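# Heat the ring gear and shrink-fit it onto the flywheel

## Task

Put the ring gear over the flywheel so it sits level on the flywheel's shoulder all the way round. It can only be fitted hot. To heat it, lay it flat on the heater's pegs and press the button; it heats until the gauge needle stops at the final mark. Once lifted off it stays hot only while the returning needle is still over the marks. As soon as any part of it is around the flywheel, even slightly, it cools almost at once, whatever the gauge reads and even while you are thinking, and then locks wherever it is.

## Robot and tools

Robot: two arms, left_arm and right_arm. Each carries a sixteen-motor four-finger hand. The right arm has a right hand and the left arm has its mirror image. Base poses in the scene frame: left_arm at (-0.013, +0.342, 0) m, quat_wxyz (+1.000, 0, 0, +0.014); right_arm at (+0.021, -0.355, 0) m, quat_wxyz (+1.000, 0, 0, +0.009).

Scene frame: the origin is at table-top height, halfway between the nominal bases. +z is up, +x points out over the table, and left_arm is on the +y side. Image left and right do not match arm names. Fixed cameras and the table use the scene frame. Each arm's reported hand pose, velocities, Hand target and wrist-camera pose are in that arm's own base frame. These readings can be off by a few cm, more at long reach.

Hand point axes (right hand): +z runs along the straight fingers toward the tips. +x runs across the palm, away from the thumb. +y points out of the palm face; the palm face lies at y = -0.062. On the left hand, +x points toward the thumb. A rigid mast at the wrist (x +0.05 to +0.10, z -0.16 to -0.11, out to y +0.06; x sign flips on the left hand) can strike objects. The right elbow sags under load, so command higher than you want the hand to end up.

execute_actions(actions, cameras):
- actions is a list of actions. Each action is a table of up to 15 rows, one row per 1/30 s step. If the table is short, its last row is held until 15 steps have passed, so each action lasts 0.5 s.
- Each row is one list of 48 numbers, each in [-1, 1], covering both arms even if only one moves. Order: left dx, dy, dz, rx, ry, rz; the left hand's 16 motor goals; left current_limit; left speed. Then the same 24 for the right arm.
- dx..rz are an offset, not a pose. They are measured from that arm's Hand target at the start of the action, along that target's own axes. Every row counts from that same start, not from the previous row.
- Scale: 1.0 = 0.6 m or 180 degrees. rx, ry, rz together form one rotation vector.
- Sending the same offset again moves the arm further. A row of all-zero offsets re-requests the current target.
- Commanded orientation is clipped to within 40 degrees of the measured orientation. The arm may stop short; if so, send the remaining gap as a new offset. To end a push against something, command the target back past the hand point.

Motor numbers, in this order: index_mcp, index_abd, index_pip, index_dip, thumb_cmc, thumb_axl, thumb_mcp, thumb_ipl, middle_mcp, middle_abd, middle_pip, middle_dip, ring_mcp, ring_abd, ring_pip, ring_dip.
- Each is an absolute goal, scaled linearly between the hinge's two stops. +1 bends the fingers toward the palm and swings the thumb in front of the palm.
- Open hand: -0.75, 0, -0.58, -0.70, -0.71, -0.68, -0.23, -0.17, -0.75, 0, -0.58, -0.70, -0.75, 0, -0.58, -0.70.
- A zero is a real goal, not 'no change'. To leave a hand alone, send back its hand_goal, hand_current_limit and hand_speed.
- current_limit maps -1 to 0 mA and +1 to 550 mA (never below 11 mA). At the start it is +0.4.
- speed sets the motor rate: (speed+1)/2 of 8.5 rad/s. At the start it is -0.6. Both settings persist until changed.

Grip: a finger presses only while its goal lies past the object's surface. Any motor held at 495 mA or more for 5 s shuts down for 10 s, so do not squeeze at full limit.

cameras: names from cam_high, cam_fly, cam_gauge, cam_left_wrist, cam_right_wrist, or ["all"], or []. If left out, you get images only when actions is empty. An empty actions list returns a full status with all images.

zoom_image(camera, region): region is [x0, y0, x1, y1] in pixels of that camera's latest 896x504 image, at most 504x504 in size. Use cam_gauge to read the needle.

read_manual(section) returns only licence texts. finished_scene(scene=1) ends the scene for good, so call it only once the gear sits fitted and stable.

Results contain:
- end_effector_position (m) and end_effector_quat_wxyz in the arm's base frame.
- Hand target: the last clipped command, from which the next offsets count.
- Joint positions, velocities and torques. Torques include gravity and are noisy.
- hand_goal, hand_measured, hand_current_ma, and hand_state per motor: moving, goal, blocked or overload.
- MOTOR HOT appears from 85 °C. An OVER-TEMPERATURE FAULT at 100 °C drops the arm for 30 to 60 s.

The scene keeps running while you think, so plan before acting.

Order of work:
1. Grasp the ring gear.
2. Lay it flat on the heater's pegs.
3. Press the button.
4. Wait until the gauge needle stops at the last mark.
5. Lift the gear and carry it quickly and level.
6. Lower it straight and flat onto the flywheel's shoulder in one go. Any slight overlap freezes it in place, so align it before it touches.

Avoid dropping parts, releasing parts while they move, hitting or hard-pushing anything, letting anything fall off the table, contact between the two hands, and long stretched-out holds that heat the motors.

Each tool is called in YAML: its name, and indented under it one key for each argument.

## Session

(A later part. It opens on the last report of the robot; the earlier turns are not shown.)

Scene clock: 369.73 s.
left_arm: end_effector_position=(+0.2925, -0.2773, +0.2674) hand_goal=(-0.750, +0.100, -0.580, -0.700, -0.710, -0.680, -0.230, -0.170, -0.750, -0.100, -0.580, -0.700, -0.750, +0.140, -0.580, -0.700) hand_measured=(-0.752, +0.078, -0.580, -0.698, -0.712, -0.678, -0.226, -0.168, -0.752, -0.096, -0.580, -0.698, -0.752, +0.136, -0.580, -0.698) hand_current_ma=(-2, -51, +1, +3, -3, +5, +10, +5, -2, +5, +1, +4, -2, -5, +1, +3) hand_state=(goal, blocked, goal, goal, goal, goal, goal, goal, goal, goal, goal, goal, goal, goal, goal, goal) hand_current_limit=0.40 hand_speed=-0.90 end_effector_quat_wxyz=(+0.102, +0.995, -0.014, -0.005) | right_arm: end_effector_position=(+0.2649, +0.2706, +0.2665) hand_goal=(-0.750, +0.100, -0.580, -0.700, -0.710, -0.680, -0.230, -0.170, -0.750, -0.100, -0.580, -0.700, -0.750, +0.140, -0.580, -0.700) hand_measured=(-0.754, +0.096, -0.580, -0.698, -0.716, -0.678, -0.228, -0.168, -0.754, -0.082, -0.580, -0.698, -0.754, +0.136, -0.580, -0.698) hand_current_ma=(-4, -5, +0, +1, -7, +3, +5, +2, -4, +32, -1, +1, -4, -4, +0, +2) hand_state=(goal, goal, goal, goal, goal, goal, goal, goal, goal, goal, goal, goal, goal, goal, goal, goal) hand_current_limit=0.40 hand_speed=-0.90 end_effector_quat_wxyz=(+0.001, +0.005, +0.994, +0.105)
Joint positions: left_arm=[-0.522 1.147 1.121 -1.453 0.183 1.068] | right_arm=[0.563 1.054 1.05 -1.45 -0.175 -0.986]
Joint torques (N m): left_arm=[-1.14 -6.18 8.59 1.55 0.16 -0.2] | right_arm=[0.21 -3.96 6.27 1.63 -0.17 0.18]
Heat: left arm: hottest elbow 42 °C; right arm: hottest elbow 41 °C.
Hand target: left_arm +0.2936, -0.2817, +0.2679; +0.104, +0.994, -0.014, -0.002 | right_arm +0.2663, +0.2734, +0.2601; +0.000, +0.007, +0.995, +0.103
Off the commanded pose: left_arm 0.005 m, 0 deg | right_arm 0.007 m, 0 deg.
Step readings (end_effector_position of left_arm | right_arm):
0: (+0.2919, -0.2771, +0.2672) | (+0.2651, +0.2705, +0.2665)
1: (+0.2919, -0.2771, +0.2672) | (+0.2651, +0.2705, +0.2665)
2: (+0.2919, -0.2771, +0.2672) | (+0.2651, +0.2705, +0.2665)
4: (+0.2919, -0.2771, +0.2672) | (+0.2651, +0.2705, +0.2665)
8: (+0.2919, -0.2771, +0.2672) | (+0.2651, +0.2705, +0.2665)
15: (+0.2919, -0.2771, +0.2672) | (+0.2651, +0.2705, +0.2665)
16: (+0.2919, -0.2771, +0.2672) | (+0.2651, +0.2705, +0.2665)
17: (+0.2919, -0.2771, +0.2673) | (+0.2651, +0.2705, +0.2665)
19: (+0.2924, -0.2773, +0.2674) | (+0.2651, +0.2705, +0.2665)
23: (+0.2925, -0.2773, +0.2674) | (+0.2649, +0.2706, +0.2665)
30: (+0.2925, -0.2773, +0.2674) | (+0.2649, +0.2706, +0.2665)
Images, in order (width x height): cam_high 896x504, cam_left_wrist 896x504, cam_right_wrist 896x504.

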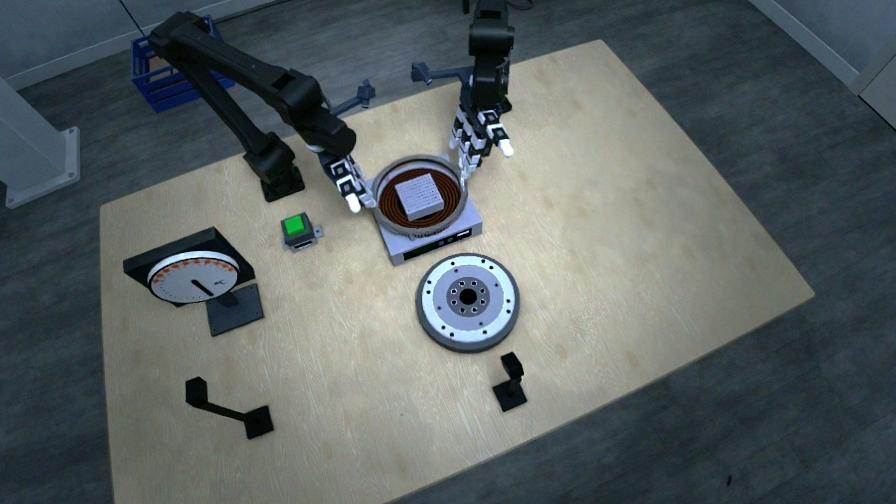

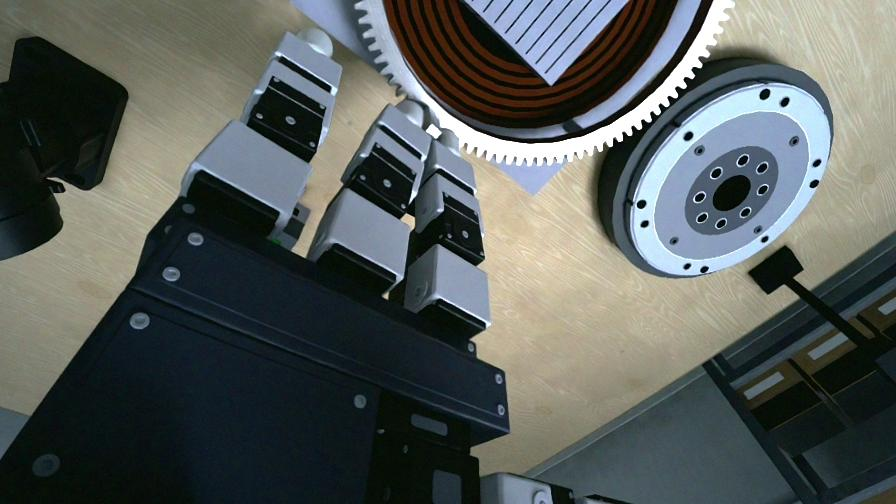

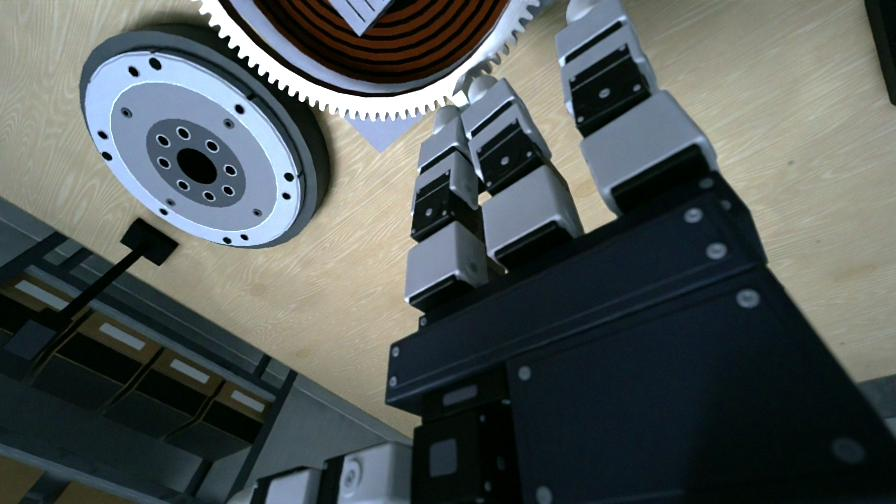

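execute_actions:
  actions:
    - [[0,0,0,0,0,0,-0.75,0.4,-0.58,-0.7,-0.71,-0.68,-0.23,-0.17,-0.75,-0.4,-0.58,-0.7,-0.75,0.14,-0.58,-0.7,0.4,-0.9,0,0,0,0,0,0,-0.75,0.4,-0.58,-0.7,-0.71,-0.68,-0.23,-0.17,-0.75,-0.4,-0.58,-0.7,-0.75,0.14,-0.58,-0.7,0.4,-0.9]]
    - [[0,0,0,0,0,0,-0.75,0.4,-0.58,-0.7,-0.71,-0.68,-0.23,-0.17,-0.75,-0.4,-0.58,-0.7,-0.75,0.14,-0.58,-0.7,0.4,-0.9,0,0,0,0,0,0,-0.75,0.4,-0.58,-0.7,-0.71,-0.68,-0.23,-0.17,-0.75,-0.4,-0.58,-0.7,-0.75,0.14,-0.58,-0.7,0.4,-0.9]]
    - [[0,0,0,0,0,0,-0.75,0.4,-0.58,-0.7,-0.71,-0.68,-0.23,-0.17,-0.75,-0.4,-0.58,-0.7,-0.75,0.14,-0.58,-0.7,0.4,-0.9,0,0,0,0,0,0,-0.75,0.4,-0.58,-0.7,-0.71,-0.68,-0.23,-0.17,-0.75,-0.4,-0.58,-0.7,-0.75,0.14,-0.58,-0.7,0.4,-0.9]]
  cameras: ["cam_high", "cam_right_wrist", "cam_left_wrist"]

zoom_image:
  camera: "cam_right_wrist"
  region: [400, 20, 560, 180]

zoom_image:
  camera: "cam_left_wrist"
  region: [340, 20, 500, 180]

Scene clock: 384.03 s.
left_arm: end_effector_position=(+0.2925, -0.2772, +0.2674) hand_goal=(-0.750, +0.400, -0.580, -0.700, -0.710, -0.680, -0.230, -0.170, -0.750, -0.400, -0.580, -0.700, -0.750, +0.140, -0.580, -0.700) hand_measured=(-0.752, +0.084, -0.580, -0.698, -0.712, -0.678, -0.226, -0.168, -0.752, -0.108, -0.580, -0.698, -0.752, +0.136, -0.580, -0.698) hand_current_ma=(-2, -385, +1, +3, -3, +5, +10, +5, -2, +385, +1, +4, -2, -5, +1, +3) hand_state=(goal, blocked, goal, goal, goal, goal, goal, goal, goal, blocked, goal, goal, goal, goal, goal, goal) hand_current_limit=0.40 hand_speed=-0.90 end_effector_quat_wxyz=(+0.102, +0.995, -0.014, -0.005) | right_arm: end_effector_position=(+0.2650, +0.2706, +0.2665) hand_goal=(-0.750, +0.400, -0.580, -0.700, -0.710, -0.680, -0.230, -0.170, -0.750, -0.400, -0.580, -0.700, -0.750, +0.140, -0.580, -0.700) hand_measured=(-0.754, +0.104, -0.580, -0.698, -0.716, -0.678, -0.228, -0.168, -0.754, -0.090, -0.580, -0.698, -0.754, +0.136, -0.580, -0.698) hand_current_ma=(-4, -385, +0, +1, -7, +3, +5, +2, -4, +385, -1, +1, -4, -4, +0, +2) hand_state=(goal, blocked, goal, goal, goal, goal, goal, goal, goal, blocked, goal, goal, goal, goal, goal, goal) hand_current_limit=0.40 hand_speed=-0.90 end_effector_quat_wxyz=(+0.001, +0.006, +0.994, +0.105)
Joint positions: left_arm=[-0.522 1.147 1.121 -1.453 0.183 1.068] | right_arm=[0.563 1.054 1.05 -1.45 -0.175 -0.985]
Joint torques (N m): left_arm=[0.32 -5.3 8.51 1.22 0.14 -0.2] | right_arm=[-0.15 -4.66 6.23 1.59 -0.23 0.16]
Heat: left arm: hottest elbow 43 °C; right arm: hottest elbow 42 °C.
Hand target: left_arm +0.2937, -0.2816, +0.2679; +0.104, +0.994, -0.014, -0.002 | right_arm +0.2664, +0.2734, +0.2601; +0.000, +0.007, +0.995, +0.103
Off the commanded pose: left_arm 0.005 m, 0 deg | right_arm 0.007 m, 0 deg.
Step readings (end_effector_position of left_arm | right_arm):
0: (+0.2925, -0.2773, +0.2674) | (+0.2649, +0.2706, +0.2665)
1: (+0.2925, -0.2773, +0.2674) | (+0.2649, +0.2706, +0.2665)
2: (+0.2925, -0.2772, +0.2674) | (+0.2649, +0.2706, +0.2665)
4: (+0.2925, -0.2772, +0.2674) | (+0.2650, +0.2706, +0.2665)
8: (+0.2925, -0.2772, +0.2674) | (+0.2650, +0.2706, +0.2665)
15: (+0.2925, -0.2772, +0.2674) | (+0.2650, +0.2706, +0.2665)
16: (+0.2925, -0.2772, +0.2674) | (+0.2650, +0.2706, +0.2665)
17: (+0.2925, -0.2772, +0.2674) | (+0.2650, +0.2706, +0.2665)
19: (+0.2925, -0.2772, +0.2674) | (+0.2650, +0.2706, +0.2665)
23: (+0.2925, -0.2772, +0.2674) | (+0.2650, +0.2706, +0.2665)
30: (+0.2925, -0.2772, +0.2674) | (+0.2650, +0.2706, +0.2665)
31: (+0.2925, -0.2772, +0.2674) | (+0.2650, +0.2706, +0.2665)
32: (+0.2925, -0.2772, +0.2674) | (+0.2650, +0.2706, +0.2665)
34: (+0.2925, -0.2772, +0.2674) | (+0.2650, +0.2706, +0.2665)
38: (+0.2925, -0.2772, +0.2674) | (+0.2650, +0.2706, +0.2665)
45: (+0.2925, -0.2772, +0.2674) | (+0.2650, +0.2706, +0.2665)
Images, in order (width x height): cam_high 896x504, cam_left_wrist 896x504, cam_right_wrist 896x504.

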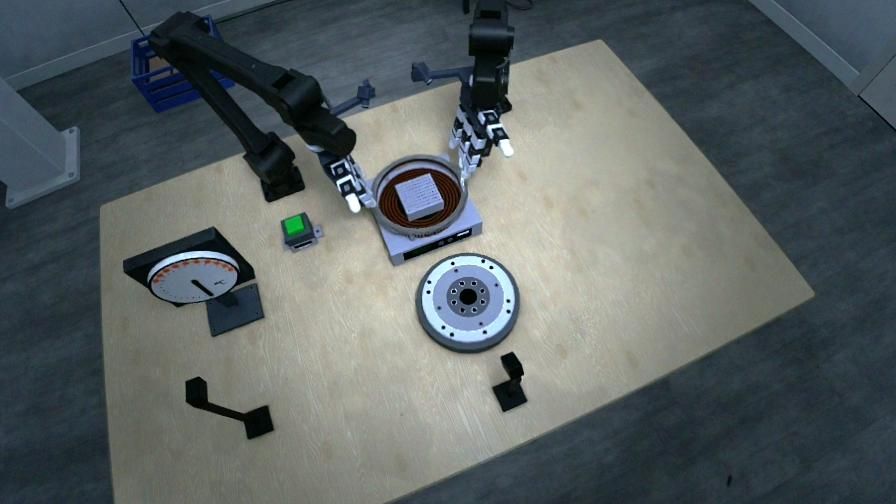

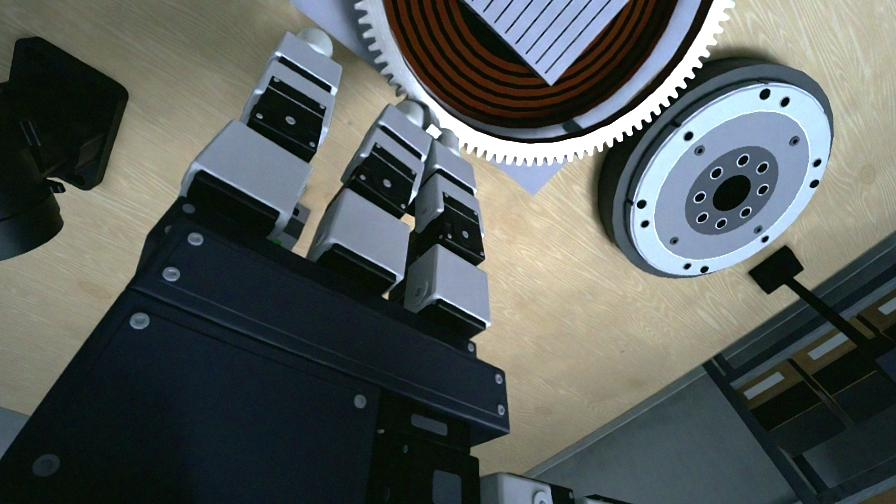

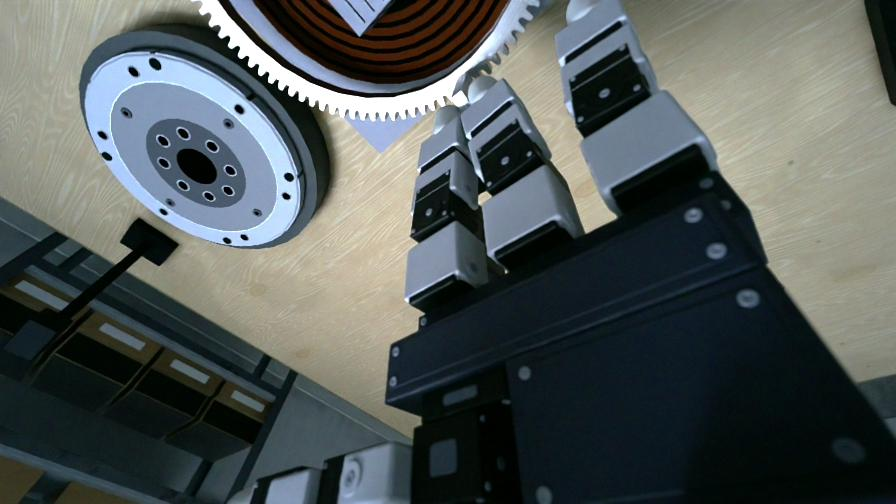

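Scaled by 3.150 from the camera's 896x504 image, which has a finer 1280x720 frame.

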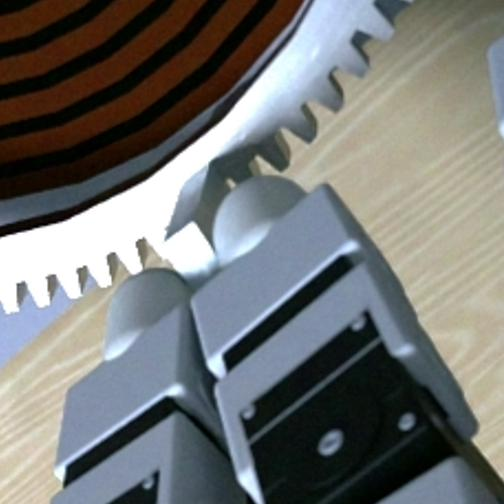

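Scaled by 3.150 from the camera's 896x504 image, which has a finer 1280x720 frame.

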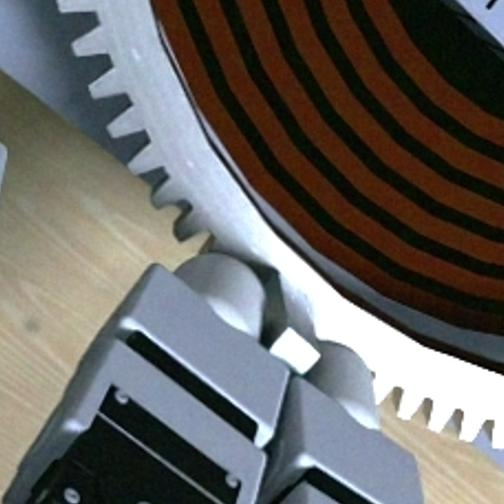

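execute_actions:
  actions:
    - [[0,0.0069,-0.0326,0,0,0,-0.75,0.4,-0.58,-0.7,-0.71,-0.68,-0.23,-0.17,-0.75,-0.4,-0.58,-0.7,-0.75,0.14,-0.58,-0.7,0.4,-0.9,0,0.0069,-0.0326,0,0,0,-0.75,0.4,-0.58,-0.7,-0.71,-0.68,-0.23,-0.17,-0.75,-0.4,-0.58,-0.7,-0.75,0.14,-0.58,-0.7,0.4,-0.9]]
  cameras: ["cam_high", "cam_fly", "cam_right_wrist", "cam_left_wrist"]

zoom_image:
  camera: "cam_fly"
  region: [270, 0, 610, 180]

Scene clock: 392.93 s.
left_arm: end_effector_position=(+0.2907, -0.2759, +0.2664) hand_goal=(-0.750, +0.400, -0.580, -0.700, -0.710, -0.680, -0.230, -0.170, -0.750, -0.400, -0.580, -0.700, -0.750, +0.140, -0.580, -0.700) hand_measured=(-0.746, +0.084, -0.578, -0.698, -0.712, -0.678, -0.226, -0.168, -0.746, -0.114, -0.578, -0.698, -0.752, +0.136, -0.580, -0.698) hand_current_ma=(+7, -385, +2, +3, -3, +5, +10, +5, +7, +385, +3, +4, -2, -5, +1, +3) hand_state=(goal, blocked, goal, goal, goal, goal, goal, goal, goal, blocked, goal, goal, goal, goal, goal, goal) hand_current_limit=0.40 hand_speed=-0.90 end_effector_quat_wxyz=(+0.099, +0.995, -0.013, -0.008) | right_arm: end_effector_position=(+0.2631, +0.2692, +0.2651) hand_goal=(-0.750, +0.400, -0.580, -0.700, -0.710, -0.680, -0.230, -0.170, -0.750, -0.400, -0.580, -0.700, -0.750, +0.140, -0.580, -0.700) hand_measured=(-0.744, +0.104, -0.578, -0.698, -0.716, -0.678, -0.228, -0.168, -0.744, -0.092, -0.576, -0.698, -0.754, +0.136, -0.580, -0.698) hand_current_ma=(+10, -385, +3, +1, -7, +3, +5, +2, +8, +385, +4, +1, -4, -4, +0, +2) hand_state=(goal, blocked, goal, goal, goal, goal, goal, goal, goal, blocked, goal, goal, goal, goal, goal, goal) hand_current_limit=0.40 hand_speed=-0.90 end_effector_quat_wxyz=(-0.003, +0.006, +0.995, +0.101)
Joint positions: left_arm=[-0.522 1.147 1.121 -1.463 0.181 1.068] | right_arm=[0.563 1.055 1.05 -1.461 -0.174 -0.985]
Joint torques (N m): left_arm=[-0.5 -5.83 12.46 -0.25 0.3 -0.15] | right_arm=[-0.5 -4.48 9.76 -0.32 -0.25 0.17]
Heat: left arm: hottest elbow 43 °C; right arm: hottest elbow 42 °C.
Hand target: left_arm +0.2936, -0.2816, +0.2879; +0.104, +0.994, -0.014, -0.002 | right_arm +0.2665, +0.2734, +0.2801; +0.000, +0.007, +0.995, +0.103
Off the commanded pose: left_arm 0.022 m, 1 deg | right_arm 0.016 m, 0 deg.
Step readings (end_effector_position of left_arm | right_arm):
0: (+0.2925, -0.2772, +0.2674) | (+0.2650, +0.2706, +0.2665)
1: (+0.2925, -0.2772, +0.2674) | (+0.2650, +0.2706, +0.2665)
2: (+0.2924, -0.2772, +0.2673) | (+0.2650, +0.2706, +0.2665)
4: (+0.2920, -0.2769, +0.2671) | (+0.2648, +0.2703, +0.2663)
8: (+0.2908, -0.2760, +0.2665) | (+0.2638, +0.2696, +0.2656)
15: (+0.2907, -0.2759, +0.2664) | (+0.2631, +0.2692, +0.2651)
Images, in order (width x height): cam_high 896x504, cam_fly 896x504, cam_left_wrist 896x504, cam_right_wrist 896x504.

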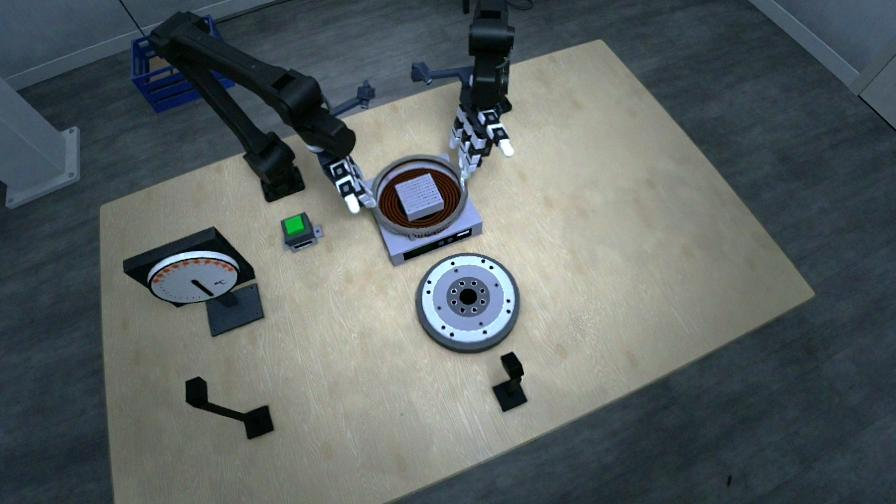

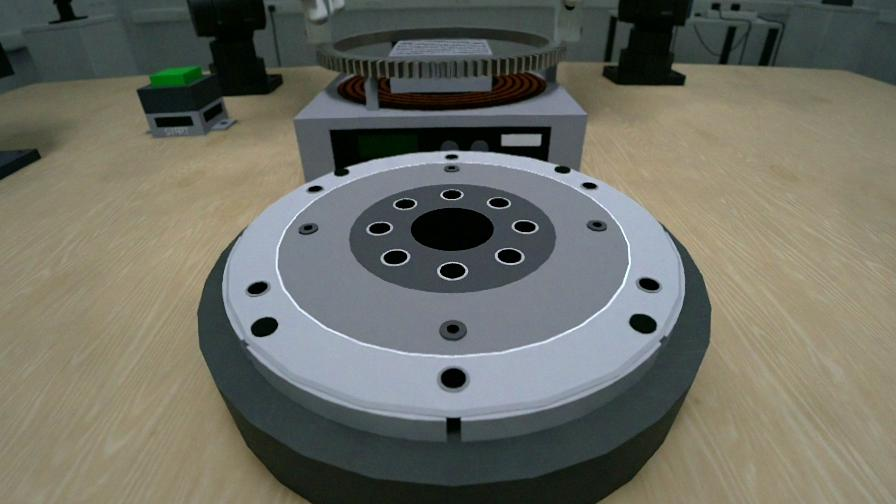

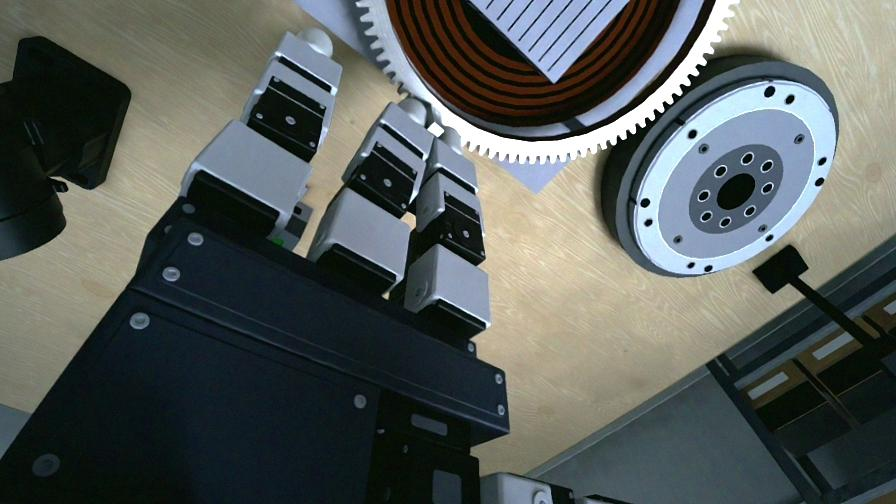

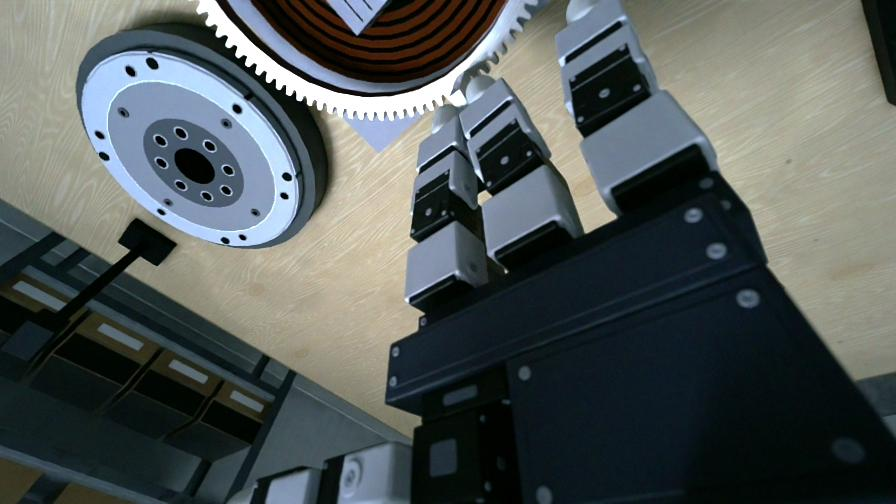

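Scaled by 1.482 from the camera's 896x504 image, which has a finer 1280x720 frame.

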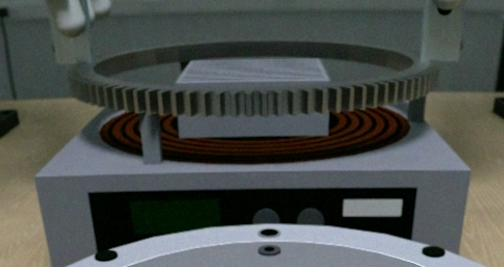

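execute_actions:
  actions:
    - [[0,0.0035,-0.0163,0,0,0,-0.75,0.4,-0.58,-0.7,-0.71,-0.68,-0.23,-0.17,-0.75,-0.4,-0.58,-0.7,-0.75,0.14,-0.58,-0.7,0.4,-0.9,0,0.0035,-0.0163,0,0,0,-0.75,0.4,-0.58,-0.7,-0.71,-0.68,-0.23,-0.17,-0.75,-0.4,-0.58,-0.7,-0.75,0.14,-0.58,-0.7,0.4,-0.9]]
    - [[0,0.0035,-0.0163,0,0,0,-0.75,0.4,-0.58,-0.7,-0.71,-0.68,-0.23,-0.17,-0.75,-0.4,-0.58,-0.7,-0.75,0.14,-0.58,-0.7,0.4,-0.9,0,0.0035,-0.0163,0,0,0,-0.75,0.4,-0.58,-0.7,-0.71,-0.68,-0.23,-0.17,-0.75,-0.4,-0.58,-0.7,-0.75,0.14,-0.58,-0.7,0.4,-0.9]]
  cameras: ["cam_fly", "cam_right_wrist", "cam_left_wrist"]

zoom_image:
  camera: "cam_fly"
  region: [270, 0, 610, 180]

Scene clock: 401.60 s.
left_arm: end_effector_position=(+0.2864, -0.2734, +0.2807) hand_goal=(-0.750, +0.400, -0.580, -0.700, -0.710, -0.680, -0.230, -0.170, -0.750, -0.400, -0.580, -0.700, -0.750, +0.140, -0.580, -0.700) hand_measured=(-0.744, +0.050, -0.576, -0.698, -0.712, -0.678, -0.226, -0.168, -0.750, -0.156, -0.578, -0.698, -0.752, +0.136, -0.580, -0.698) hand_current_ma=(+11, -385, +8, +3, -3, +5, +10, +5, +0, +385, +3, +4, -2, -5, +1, +3) hand_state=(goal, blocked, goal, goal, goal, goal, goal, goal, goal, blocked, goal, goal, goal, goal, goal, goal) hand_current_limit=0.40 hand_speed=-0.90 end_effector_quat_wxyz=(+0.091, +0.996, -0.012, -0.022) | right_arm: end_effector_position=(+0.2615, +0.2673, +0.2684) hand_goal=(-0.750, +0.400, -0.580, -0.700, -0.710, -0.680, -0.230, -0.170, -0.750, -0.400, -0.580, -0.700, -0.750, +0.140, -0.580, -0.700) hand_measured=(-0.738, +0.104, -0.574, -0.698, -0.716, -0.678, -0.228, -0.168, -0.740, -0.098, -0.572, -0.698, -0.754, +0.136, -0.580, -0.698) hand_current_ma=(+21, -385, +9, +1, -7, +3, +5, +2, +18, +385, +10, +2, -4, -4, +0, +2) hand_state=(goal, blocked, goal, goal, goal, goal, goal, goal, goal, blocked, goal, goal, goal, goal, goal, goal) hand_current_limit=0.40 hand_speed=-0.90 end_effector_quat_wxyz=(-0.014, +0.008, +0.996, +0.092)
Joint positions: left_arm=[-0.522 1.152 1.169 -1.536 0.181 1.067] | right_arm=[0.563 1.065 1.073 -1.501 -0.17 -0.984]
Joint torques (N m): left_arm=[-0.26 -5.83 13.03 0.36 0.26 -0.19] | right_arm=[-0.97 -5.71 11.66 -0.94 -0.37 0.13]
Heat: left arm: hottest elbow 44 °C; right arm: hottest elbow 44 °C.
Hand target: left_arm +0.2936, -0.2817, +0.3078; +0.104, +0.994, -0.014, -0.002 | right_arm +0.2665, +0.2735, +0.3000; +0.000, +0.007, +0.995, +0.103
Off the commanded pose: left_arm 0.029 m, 3 deg | right_arm 0.033 m, 2 deg.
Step readings (end_effector_position of left_arm | right_arm):
0: (+0.2907, -0.2759, +0.2664) | (+0.2631, +0.2692, +0.2651)
1: (+0.2908, -0.2759, +0.2665) | (+0.2631, +0.2692, +0.2651)
2: (+0.2907, -0.2758, +0.2667) | (+0.2629, +0.2691, +0.2650)
4: (+0.2901, -0.2754, +0.2669) | (+0.2628, +0.2689, +0.2650)
8: (+0.2895, -0.2751, +0.2681) | (+0.2631, +0.2689, +0.2648)
15: (+0.2897, -0.2751, +0.2744) | (+0.2633, +0.2690, +0.2649)
16: (+0.2896, -0.2751, +0.2746) | (+0.2633, +0.2690, +0.2649)
17: (+0.2894, -0.2750, +0.2750) | (+0.2633, +0.2689, +0.2651)
19: (+0.2886, -0.2746, +0.2771) | (+0.2635, +0.2686, +0.2664)
23: (+0.2871, -0.2738, +0.2798) | (+0.2620, +0.2677, +0.2681)
30: (+0.2866, -0.2735, +0.2808) | (+0.2614, +0.2673, +0.2685)
Images, in order (width x height): cam_fly 896x504, cam_left_wrist 896x504, cam_right_wrist 896x504.

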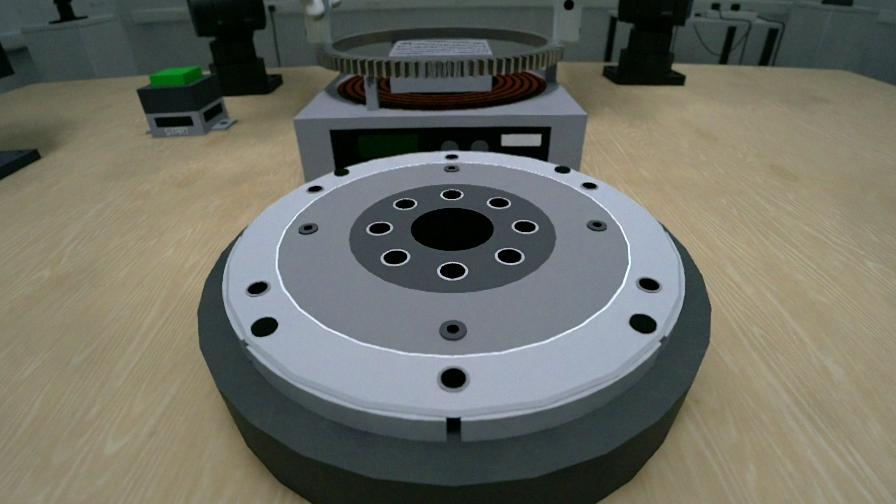

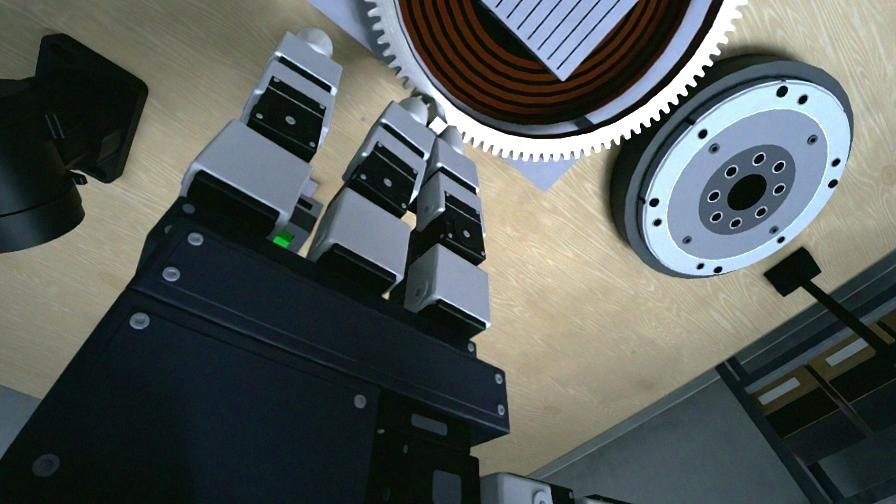

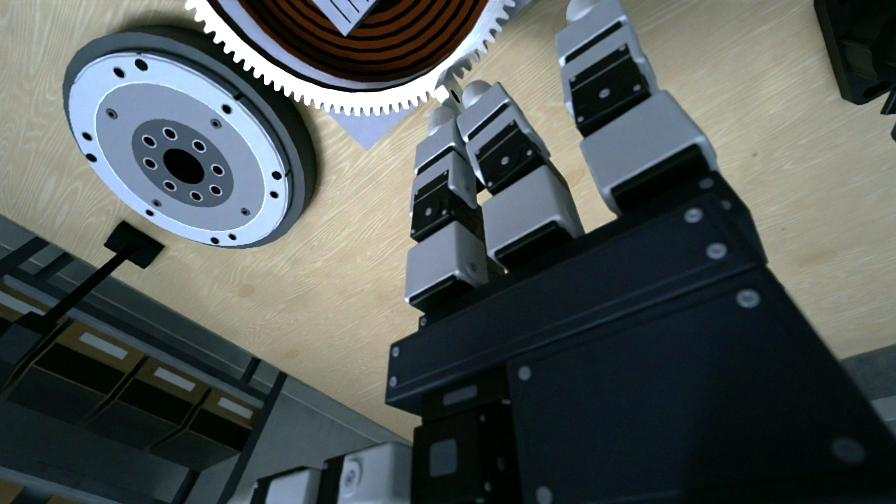

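Scaled by 1.482 from the camera's 896x504 image, which has a finer 1280x720 frame.

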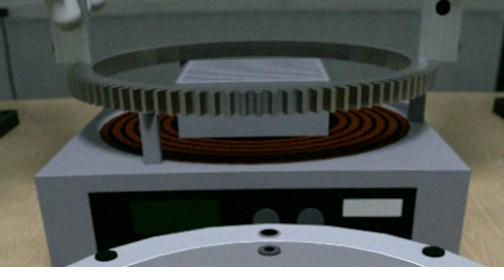

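execute_actions:
  actions:
    - [[0,-0.0069,0.0326,0,0,0,-0.75,0.4,-0.58,-0.7,-0.71,-0.68,-0.23,-0.17,-0.75,-0.4,-0.58,-0.7,-0.75,0.14,-0.58,-0.7,0.4,-0.9,0,-0.0069,0.0326,0,0,0,-0.75,0.4,-0.58,-0.7,-0.71,-0.68,-0.23,-0.17,-0.75,-0.4,-0.58,-0.7,-0.75,0.14,-0.58,-0.7,0.4,-0.9]]
    - [[0,-0.003,0.012,0,0,0,-0.75,0.4,-0.58,-0.7,-0.71,-0.68,-0.23,-0.17,-0.75,-0.4,-0.58,-0.7,-0.75,0.14,-0.58,-0.7,0.4,-0.9,0,-0.004,0.02,0,0,0,-0.75,0.4,-0.58,-0.7,-0.71,-0.68,-0.23,-0.17,-0.75,-0.4,-0.58,-0.7,-0.75,0.14,-0.58,-0.7,0.4,-0.9]]
  cameras: ["cam_fly"]

Scene clock: 493.53 s.
left_arm: end_effector_position=(+0.2929, -0.2772, +0.2774) hand_goal=(-0.750, +0.400, -0.580, -0.700, -0.710, -0.680, -0.230, -0.170, -0.750, -0.400, -0.580, -0.700, -0.750, +0.140, -0.580, -0.700) hand_measured=(-0.746, +0.050, -0.576, -0.698, -0.712, -0.678, -0.226, -0.168, -0.750, -0.156, -0.578, -0.698, -0.752, +0.136, -0.580, -0.698) hand_current_ma=(+10, -385, +8, +3, -3, +5, +10, +5, +0, +385, +2, +4, -2, -5, +1, +3) hand_state=(goal, blocked, goal, goal, goal, goal, goal, goal, goal, blocked, goal, goal, goal, goal, goal, goal) hand_current_limit=0.40 hand_speed=-0.90 end_effector_quat_wxyz=(+0.099, +0.995, -0.013, -0.008) | right_arm: end_effector_position=(+0.2635, +0.2697, +0.2694) hand_goal=(-0.750, +0.400, -0.580, -0.700, -0.710, -0.680, -0.230, -0.170, -0.750, -0.400, -0.580, -0.700, -0.750, +0.140, -0.580, -0.700) hand_measured=(-0.754, +0.104, -0.582, -0.700, -0.716, -0.678, -0.228, -0.168, -0.754, -0.098, -0.582, -0.700, -0.754, +0.136, -0.580, -0.698) hand_current_ma=(-7, -385, -1, +1, -7, +3, +5, +2, -6, +385, -1, +1, -4, -4, +0, +2) hand_state=(goal, blocked, goal, goal, goal, goal, goal, goal, goal, blocked, goal, goal, goal, goal, goal, goal) hand_current_limit=0.40 hand_speed=-0.90 end_effector_quat_wxyz=(-0.009, +0.007, +0.995, +0.097)
Joint positions: left_arm=[-0.522 1.152 1.154 -1.489 0.181 1.067] | right_arm=[0.565 1.065 1.072 -1.486 -0.172 -0.984]
Joint torques (N m): left_arm=[-0.56 -6.24 8.62 1.16 0.27 -0.15] | right_arm=[-0.97 -4.37 6.31 2.19 -0.32 0.15]
Motor temperatures (°C): left_arm=[33 34 48 33 34 34] | right_arm=[32 35 55 35 35 35]
Heat: left arm: hottest elbow 48 °C; right arm: hottest elbow 55 °C.
Hand target: left_arm +0.2936, -0.2814, +0.2804; +0.104, +0.994, -0.014, -0.002 | right_arm +0.2663, +0.2736, +0.2677; +0.000, +0.007, +0.995, +0.103
Off the commanded pose: left_arm 0.005 m, 1 deg | right_arm 0.005 m, 1 deg.
Step readings (end_effector_position of left_arm | right_arm):
0: (+0.2864, -0.2734, +0.2807) | (+0.2615, +0.2673, +0.2684)
1: (+0.2864, -0.2734, +0.2807) | (+0.2615, +0.2673, +0.2684)
2: (+0.2864, -0.2734, +0.2807) | (+0.2615, +0.2673, +0.2684)
4: (+0.2873, -0.2739, +0.2810) | (+0.2616, +0.2674, +0.2684)
8: (+0.2907, -0.2759, +0.2823) | (+0.2627, +0.2681, +0.2689)
15: (+0.2920, -0.2767, +0.2829) | (+0.2629, +0.2683, +0.2690)
16: (+0.2920, -0.2767, +0.2829) | (+0.2630, +0.2683, +0.2691)
17: (+0.2923, -0.2768, +0.2828) | (+0.2632, +0.2684, +0.2691)
19: (+0.2932, -0.2773, +0.2823) | (+0.2636, +0.2688, +0.2694)
23: (+0.2929, -0.2772, +0.2785) | (+0.2636, +0.2696, +0.2695)
30: (+0.2928, -0.2771, +0.2773) | (+0.2635, +0.2697, +0.2694)
Images, in order (width x height): cam_fly 896x504.

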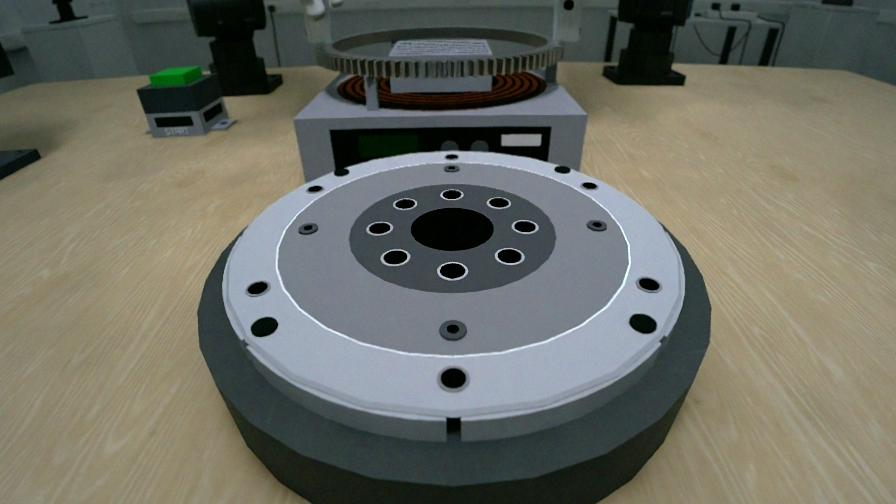

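execute_actions:
  actions:
    - [[0,0,0,0,0,0,-0.75,-0.13,-0.58,-0.7,-0.71,-0.68,-0.23,-0.17,-0.75,0.12,-0.58,-0.7,-0.75,0.14,-0.58,-0.7,0.4,-0.8,0,0,0,0,0,0,-0.75,-0.13,-0.58,-0.7,-0.71,-0.68,-0.23,-0.17,-0.75,0.12,-0.58,-0.7,-0.75,0.14,-0.58,-0.7,0.4,-0.8]]
    - [[0.0015,-0.0082,-0.0608,0,0,0,-0.75,-0.13,-0.58,-0.7,-0.71,-0.68,-0.23,-0.17,-0.75,0.12,-0.58,-0.7,-0.75,0.14,-0.58,-0.7,0.4,-0.8,0,-0.007,-0.068,0,0,0,-0.75,-0.13,-0.58,-0.7,-0.71,-0.68,-0.23,-0.17,-0.75,0.12,-0.58,-0.7,-0.75,0.14,-0.58,-0.7,0.4,-0.8]]
    - [[0,0,0,0.0667,0,0,-0.75,-0.13,-0.58,-0.7,-0.71,-0.68,-0.23,-0.17,-0.75,0.12,-0.58,-0.7,-0.75,0.14,-0.58,-0.7,0.4,-0.8,0,0,0,0.0667,0,0,-0.75,-0.13,-0.58,-0.7,-0.71,-0.68,-0.23,-0.17,-0.75,0.12,-0.58,-0.7,-0.75,0.14,-0.58,-0.7,0.4,-0.8]]
    - [[0,0,0,0,0,0,-1,-0.12,0.372,-0.7,-0.71,-0.68,-0.23,-0.17,-1,0.12,0.372,-0.7,-1,0.14,0.372,-0.7,0.4,-0.8,0,0,0,0,0,0,-1,-0.12,0.372,-0.7,-0.71,-0.68,-0.23,-0.17,-1,0.12,0.372,-0.7,-1,0.14,0.372,-0.7,0.4,-0.8]]
    - [[0,0,0,0,0,0,-1,-0.12,0.372,-0.7,-0.71,-0.68,-0.23,-0.17,-1,0.12,0.372,-0.7,-1,0.14,0.372,-0.7,0.4,-0.8,0,0,0,0,0,0,-1,-0.12,0.372,-0.7,-0.71,-0.68,-0.23,-0.17,-1,0.12,0.372,-0.7,-1,0.14,0.372,-0.7,0.4,-0.8]]
  cameras: ["cam_high", "cam_fly", "cam_right_wrist", "cam_left_wrist"]

zoom_image:
  camera: "cam_right_wrist"
  region: [380, 40, 580, 200]

zoom_image:
  camera: "cam_left_wrist"
  region: [320, 40, 520, 200]

Scene clock: 536.50 s.
left_arm: end_effector_position=(+0.2872, -0.2621, +0.2943) hand_goal=(-1.000, -0.120, +0.372, -0.700, -0.710, -0.680, -0.230, -0.170, -1.000, +0.120, +0.372, -0.700, -1.000, +0.140, +0.372, -0.700) hand_measured=(-0.994, -0.122, +0.366, -0.698, -0.712, -0.678, -0.226, -0.168, -0.994, +0.116, +0.366, -0.698, -0.994, +0.136, +0.366, -0.698) hand_current_ma=(+14, -3, -13, +3, -2, +5, +10, +5, +11, -5, -12, +4, +11, -5, -11, +3) hand_state=(goal, goal, goal, goal, goal, goal, goal, goal, goal, goal, goal, goal, goal, goal, goal, goal) hand_current_limit=0.40 hand_speed=-0.80 end_effector_quat_wxyz=(-0.002, +1.000, -0.016, -0.007) | right_arm: end_effector_position=(+0.2576, +0.2538, +0.2858) hand_goal=(-1.000, -0.120, +0.372, -0.700, -0.710, -0.680, -0.230, -0.170, -1.000, +0.120, +0.372, -0.700, -1.000, +0.140, +0.372, -0.700) hand_measured=(-0.992, -0.122, +0.366, -0.700, -0.712, -0.678, -0.226, -0.168, -0.994, +0.116, +0.366, -0.700, -0.992, +0.136, +0.366, -0.698) hand_current_ma=(+11, -2, -9, +0, -2, +3, +5, +2, +9, -4, -10, +0, +11, -4, -7, +2) hand_state=(goal, goal, goal, goal, goal, goal, goal, goal, goal, goal, goal, goal, goal, goal, goal, goal) hand_current_limit=0.40 hand_speed=-0.80 end_effector_quat_wxyz=(-0.009, +0.004, +1.000, -0.005)
Joint positions: left_arm=[-0.579 1.188 1.28 -1.677 0.005 1.024] | right_arm=[0.624 1.108 1.199 -1.683 -0.004 -0.938]
Joint torques (N m): left_arm=[-1.55 -5.36 12.26 -0.06 -0.12 -0.19] | right_arm=[-0.38 -4.78 10.65 -0.06 -0.04 0.15]
Motor temperatures (°C): left_arm=[33 34 47 33 33 33] | right_arm=[32 35 48 35 34 35]
Heat: left arm: hottest elbow 47 °C; right arm: hottest elbow 48 °C.
Hand target: left_arm +0.2950, -0.2691, +0.3150; +0.000, +1.000, -0.014, +0.000 | right_arm +0.2663, +0.2610, +0.3068; -0.001, +0.007, +1.000, -0.001
Off the commanded pose: left_arm 0.023 m, 1 deg | right_arm 0.024 m, 1 deg.
joint sent to its limit (left arm) — joint 4 (wrist pitch), lower limit. The joint targets still meet the commanded pose.
joint sent to its limit (right arm) — joint 4 (wrist pitch), lower limit. The joint targets still meet the commanded pose.
Step readings (end_effector_position of left_arm | right_arm):
0: (+0.2929, -0.2772, +0.2774) | (+0.2635, +0.2697, +0.2694)
1: (+0.2929, -0.2772, +0.2774) | (+0.2635, +0.2697, +0.2694)
2: (+0.2929, -0.2772, +0.2774) | (+0.2635, +0.2697, +0.2694)
4: (+0.2929, -0.2772, +0.2774) | (+0.2638, +0.2698, +0.2695)
8: (+0.2929, -0.2772, +0.2774) | (+0.2654, +0.2709, +0.2703)
15: (+0.2929, -0.2772, +0.2774) | (+0.2666, +0.2716, +0.2708)
16: (+0.2929, -0.2772, +0.2774) | (+0.2666, +0.2716, +0.2708)
17: (+0.2925, -0.2769, +0.2772) | (+0.2663, +0.2712, +0.2706)
19: (+0.2889, -0.2745, +0.2758) | (+0.2628, +0.2685, +0.2690)
23: (+0.2845, -0.2692, +0.2769) | (+0.2577, +0.2600, +0.2670)
30: (+0.2867, -0.2676, +0.2852) | (+0.2584, +0.2581, +0.2752)
31: (+0.2869, -0.2668, +0.2853) | (+0.2587, +0.2575, +0.2757)
32: (+0.2873, -0.2634, +0.2842) | (+0.2592, +0.2538, +0.2751)
34: (+0.2881, -0.2555, +0.2843) | (+0.2592, +0.2475, +0.2760)
38: (+0.2883, -0.2597, +0.2954) | (+0.2580, +0.2528, +0.2874)
45: (+0.2860, -0.2625, +0.2960) | (+0.2569, +0.2546, +0.2865)
46: (+0.2863, -0.2624, +0.2955) | (+0.2571, +0.2544, +0.2862)
47: (+0.2866, -0.2625, +0.2951) | (+0.2573, +0.2544, +0.2860)
49: (+0.2869, -0.2624, +0.2946) | (+0.2574, +0.2543, +0.2860)
53: (+0.2870, -0.2623, +0.2944) | (+0.2574, +0.2540, +0.2859)
60: (+0.2872, -0.2621, +0.2943) | (+0.2576, +0.2538, +0.2858)
61: (+0.2872, -0.2621, +0.2943) | (+0.2576, +0.2538, +0.2858)
62: (+0.2872, -0.2621, +0.2943) | (+0.2576, +0.2538, +0.2858)
64: (+0.2872, -0.2621, +0.2943) | (+0.2576, +0.2538, +0.2858)
68: (+0.2872, -0.2621, +0.2943) | (+0.2576, +0.2538, +0.2858)
75: (+0.2872, -0.2621, +0.2943) | (+0.2576, +0.2538, +0.2858)
Images, in order (width x height): cam_high 896x504, cam_fly 896x504, cam_left_wrist 896x504, cam_right_wrist 896x504.

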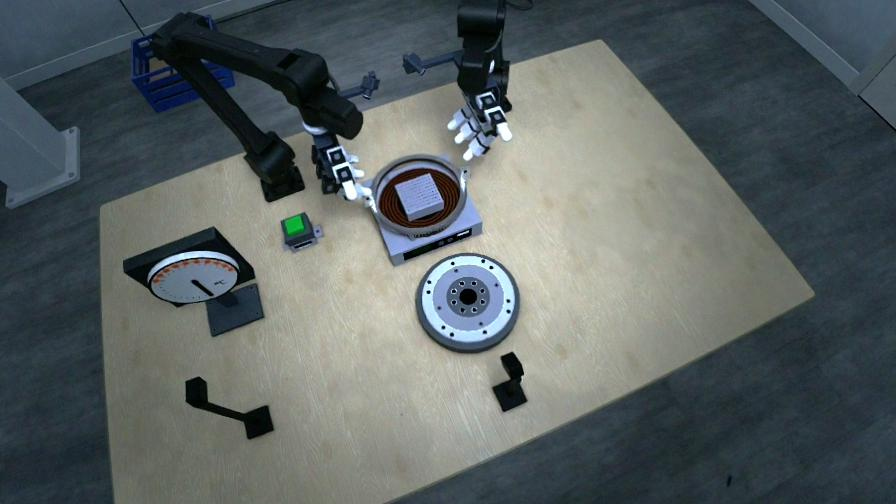

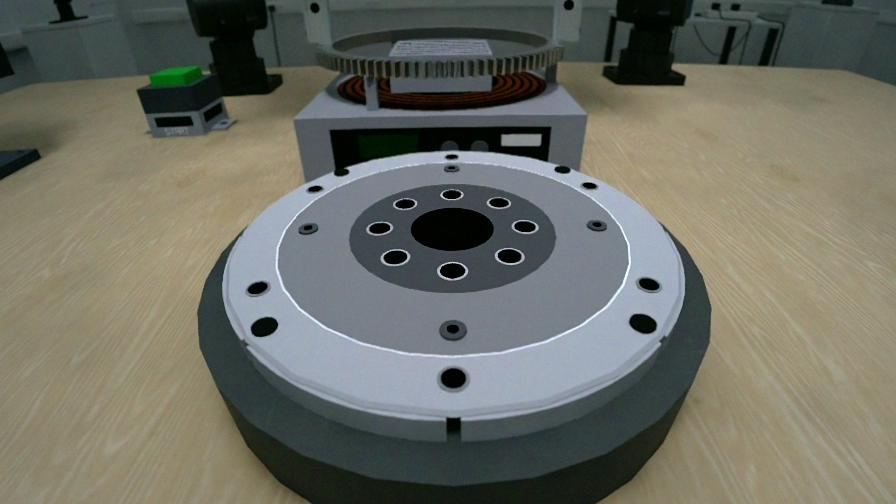

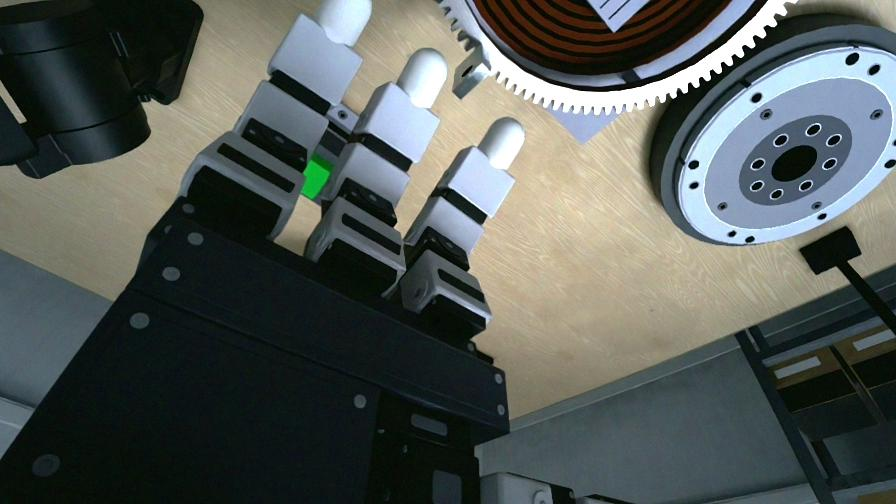

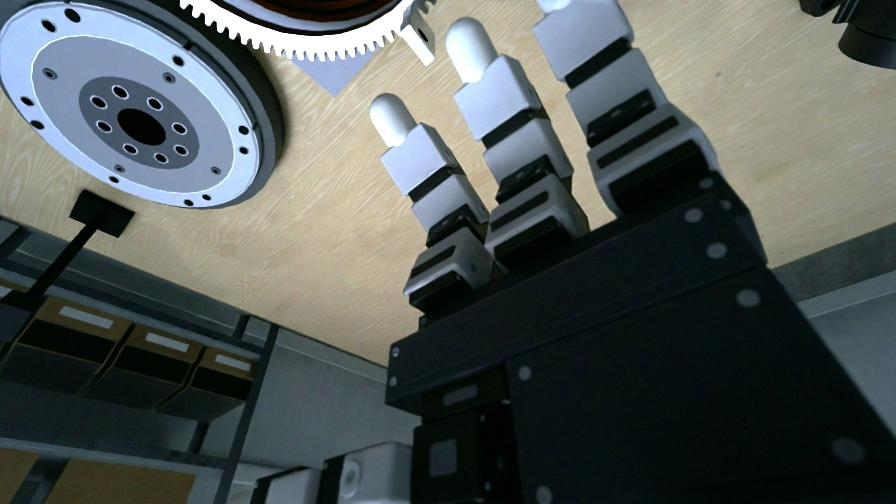

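Scaled by 2.520 from the camera's 896x504 image, which has a finer 1280x720 frame.

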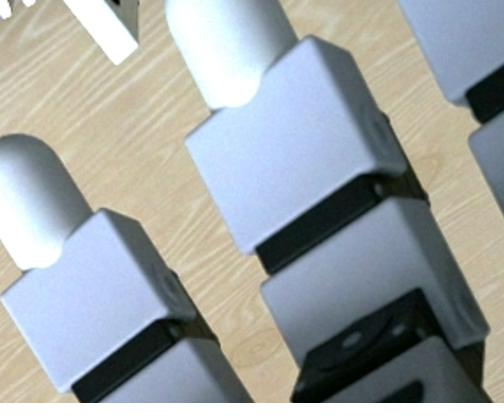

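Scaled by 2.520 from the camera's 896x504 image, which has a finer 1280x720 frame.

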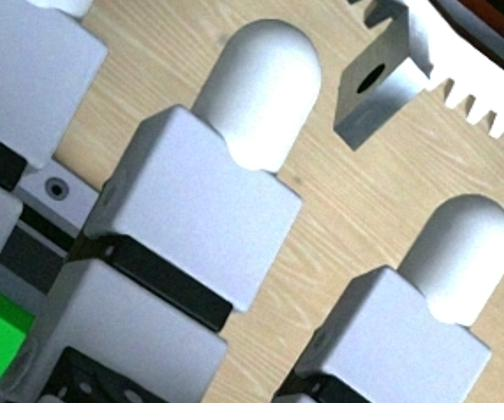

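zoom_image:
  camera: "cam_right_wrist"
  region: [370, 0, 530, 120]

zoom_image:
  camera: "cam_left_wrist"
  region: [400, 20, 540, 140]

Scaled by 3.150 from the camera's 896x504 image, which has a finer 1280x720 frame.

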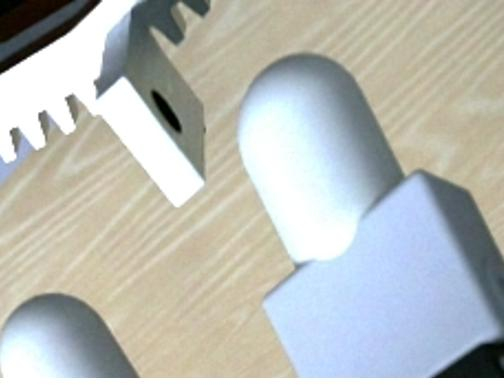

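Scaled by 3.600 from the camera's 896x504 image, which has a finer 1280x720 frame.

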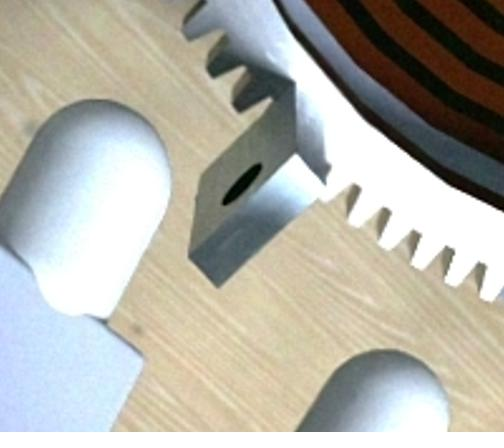

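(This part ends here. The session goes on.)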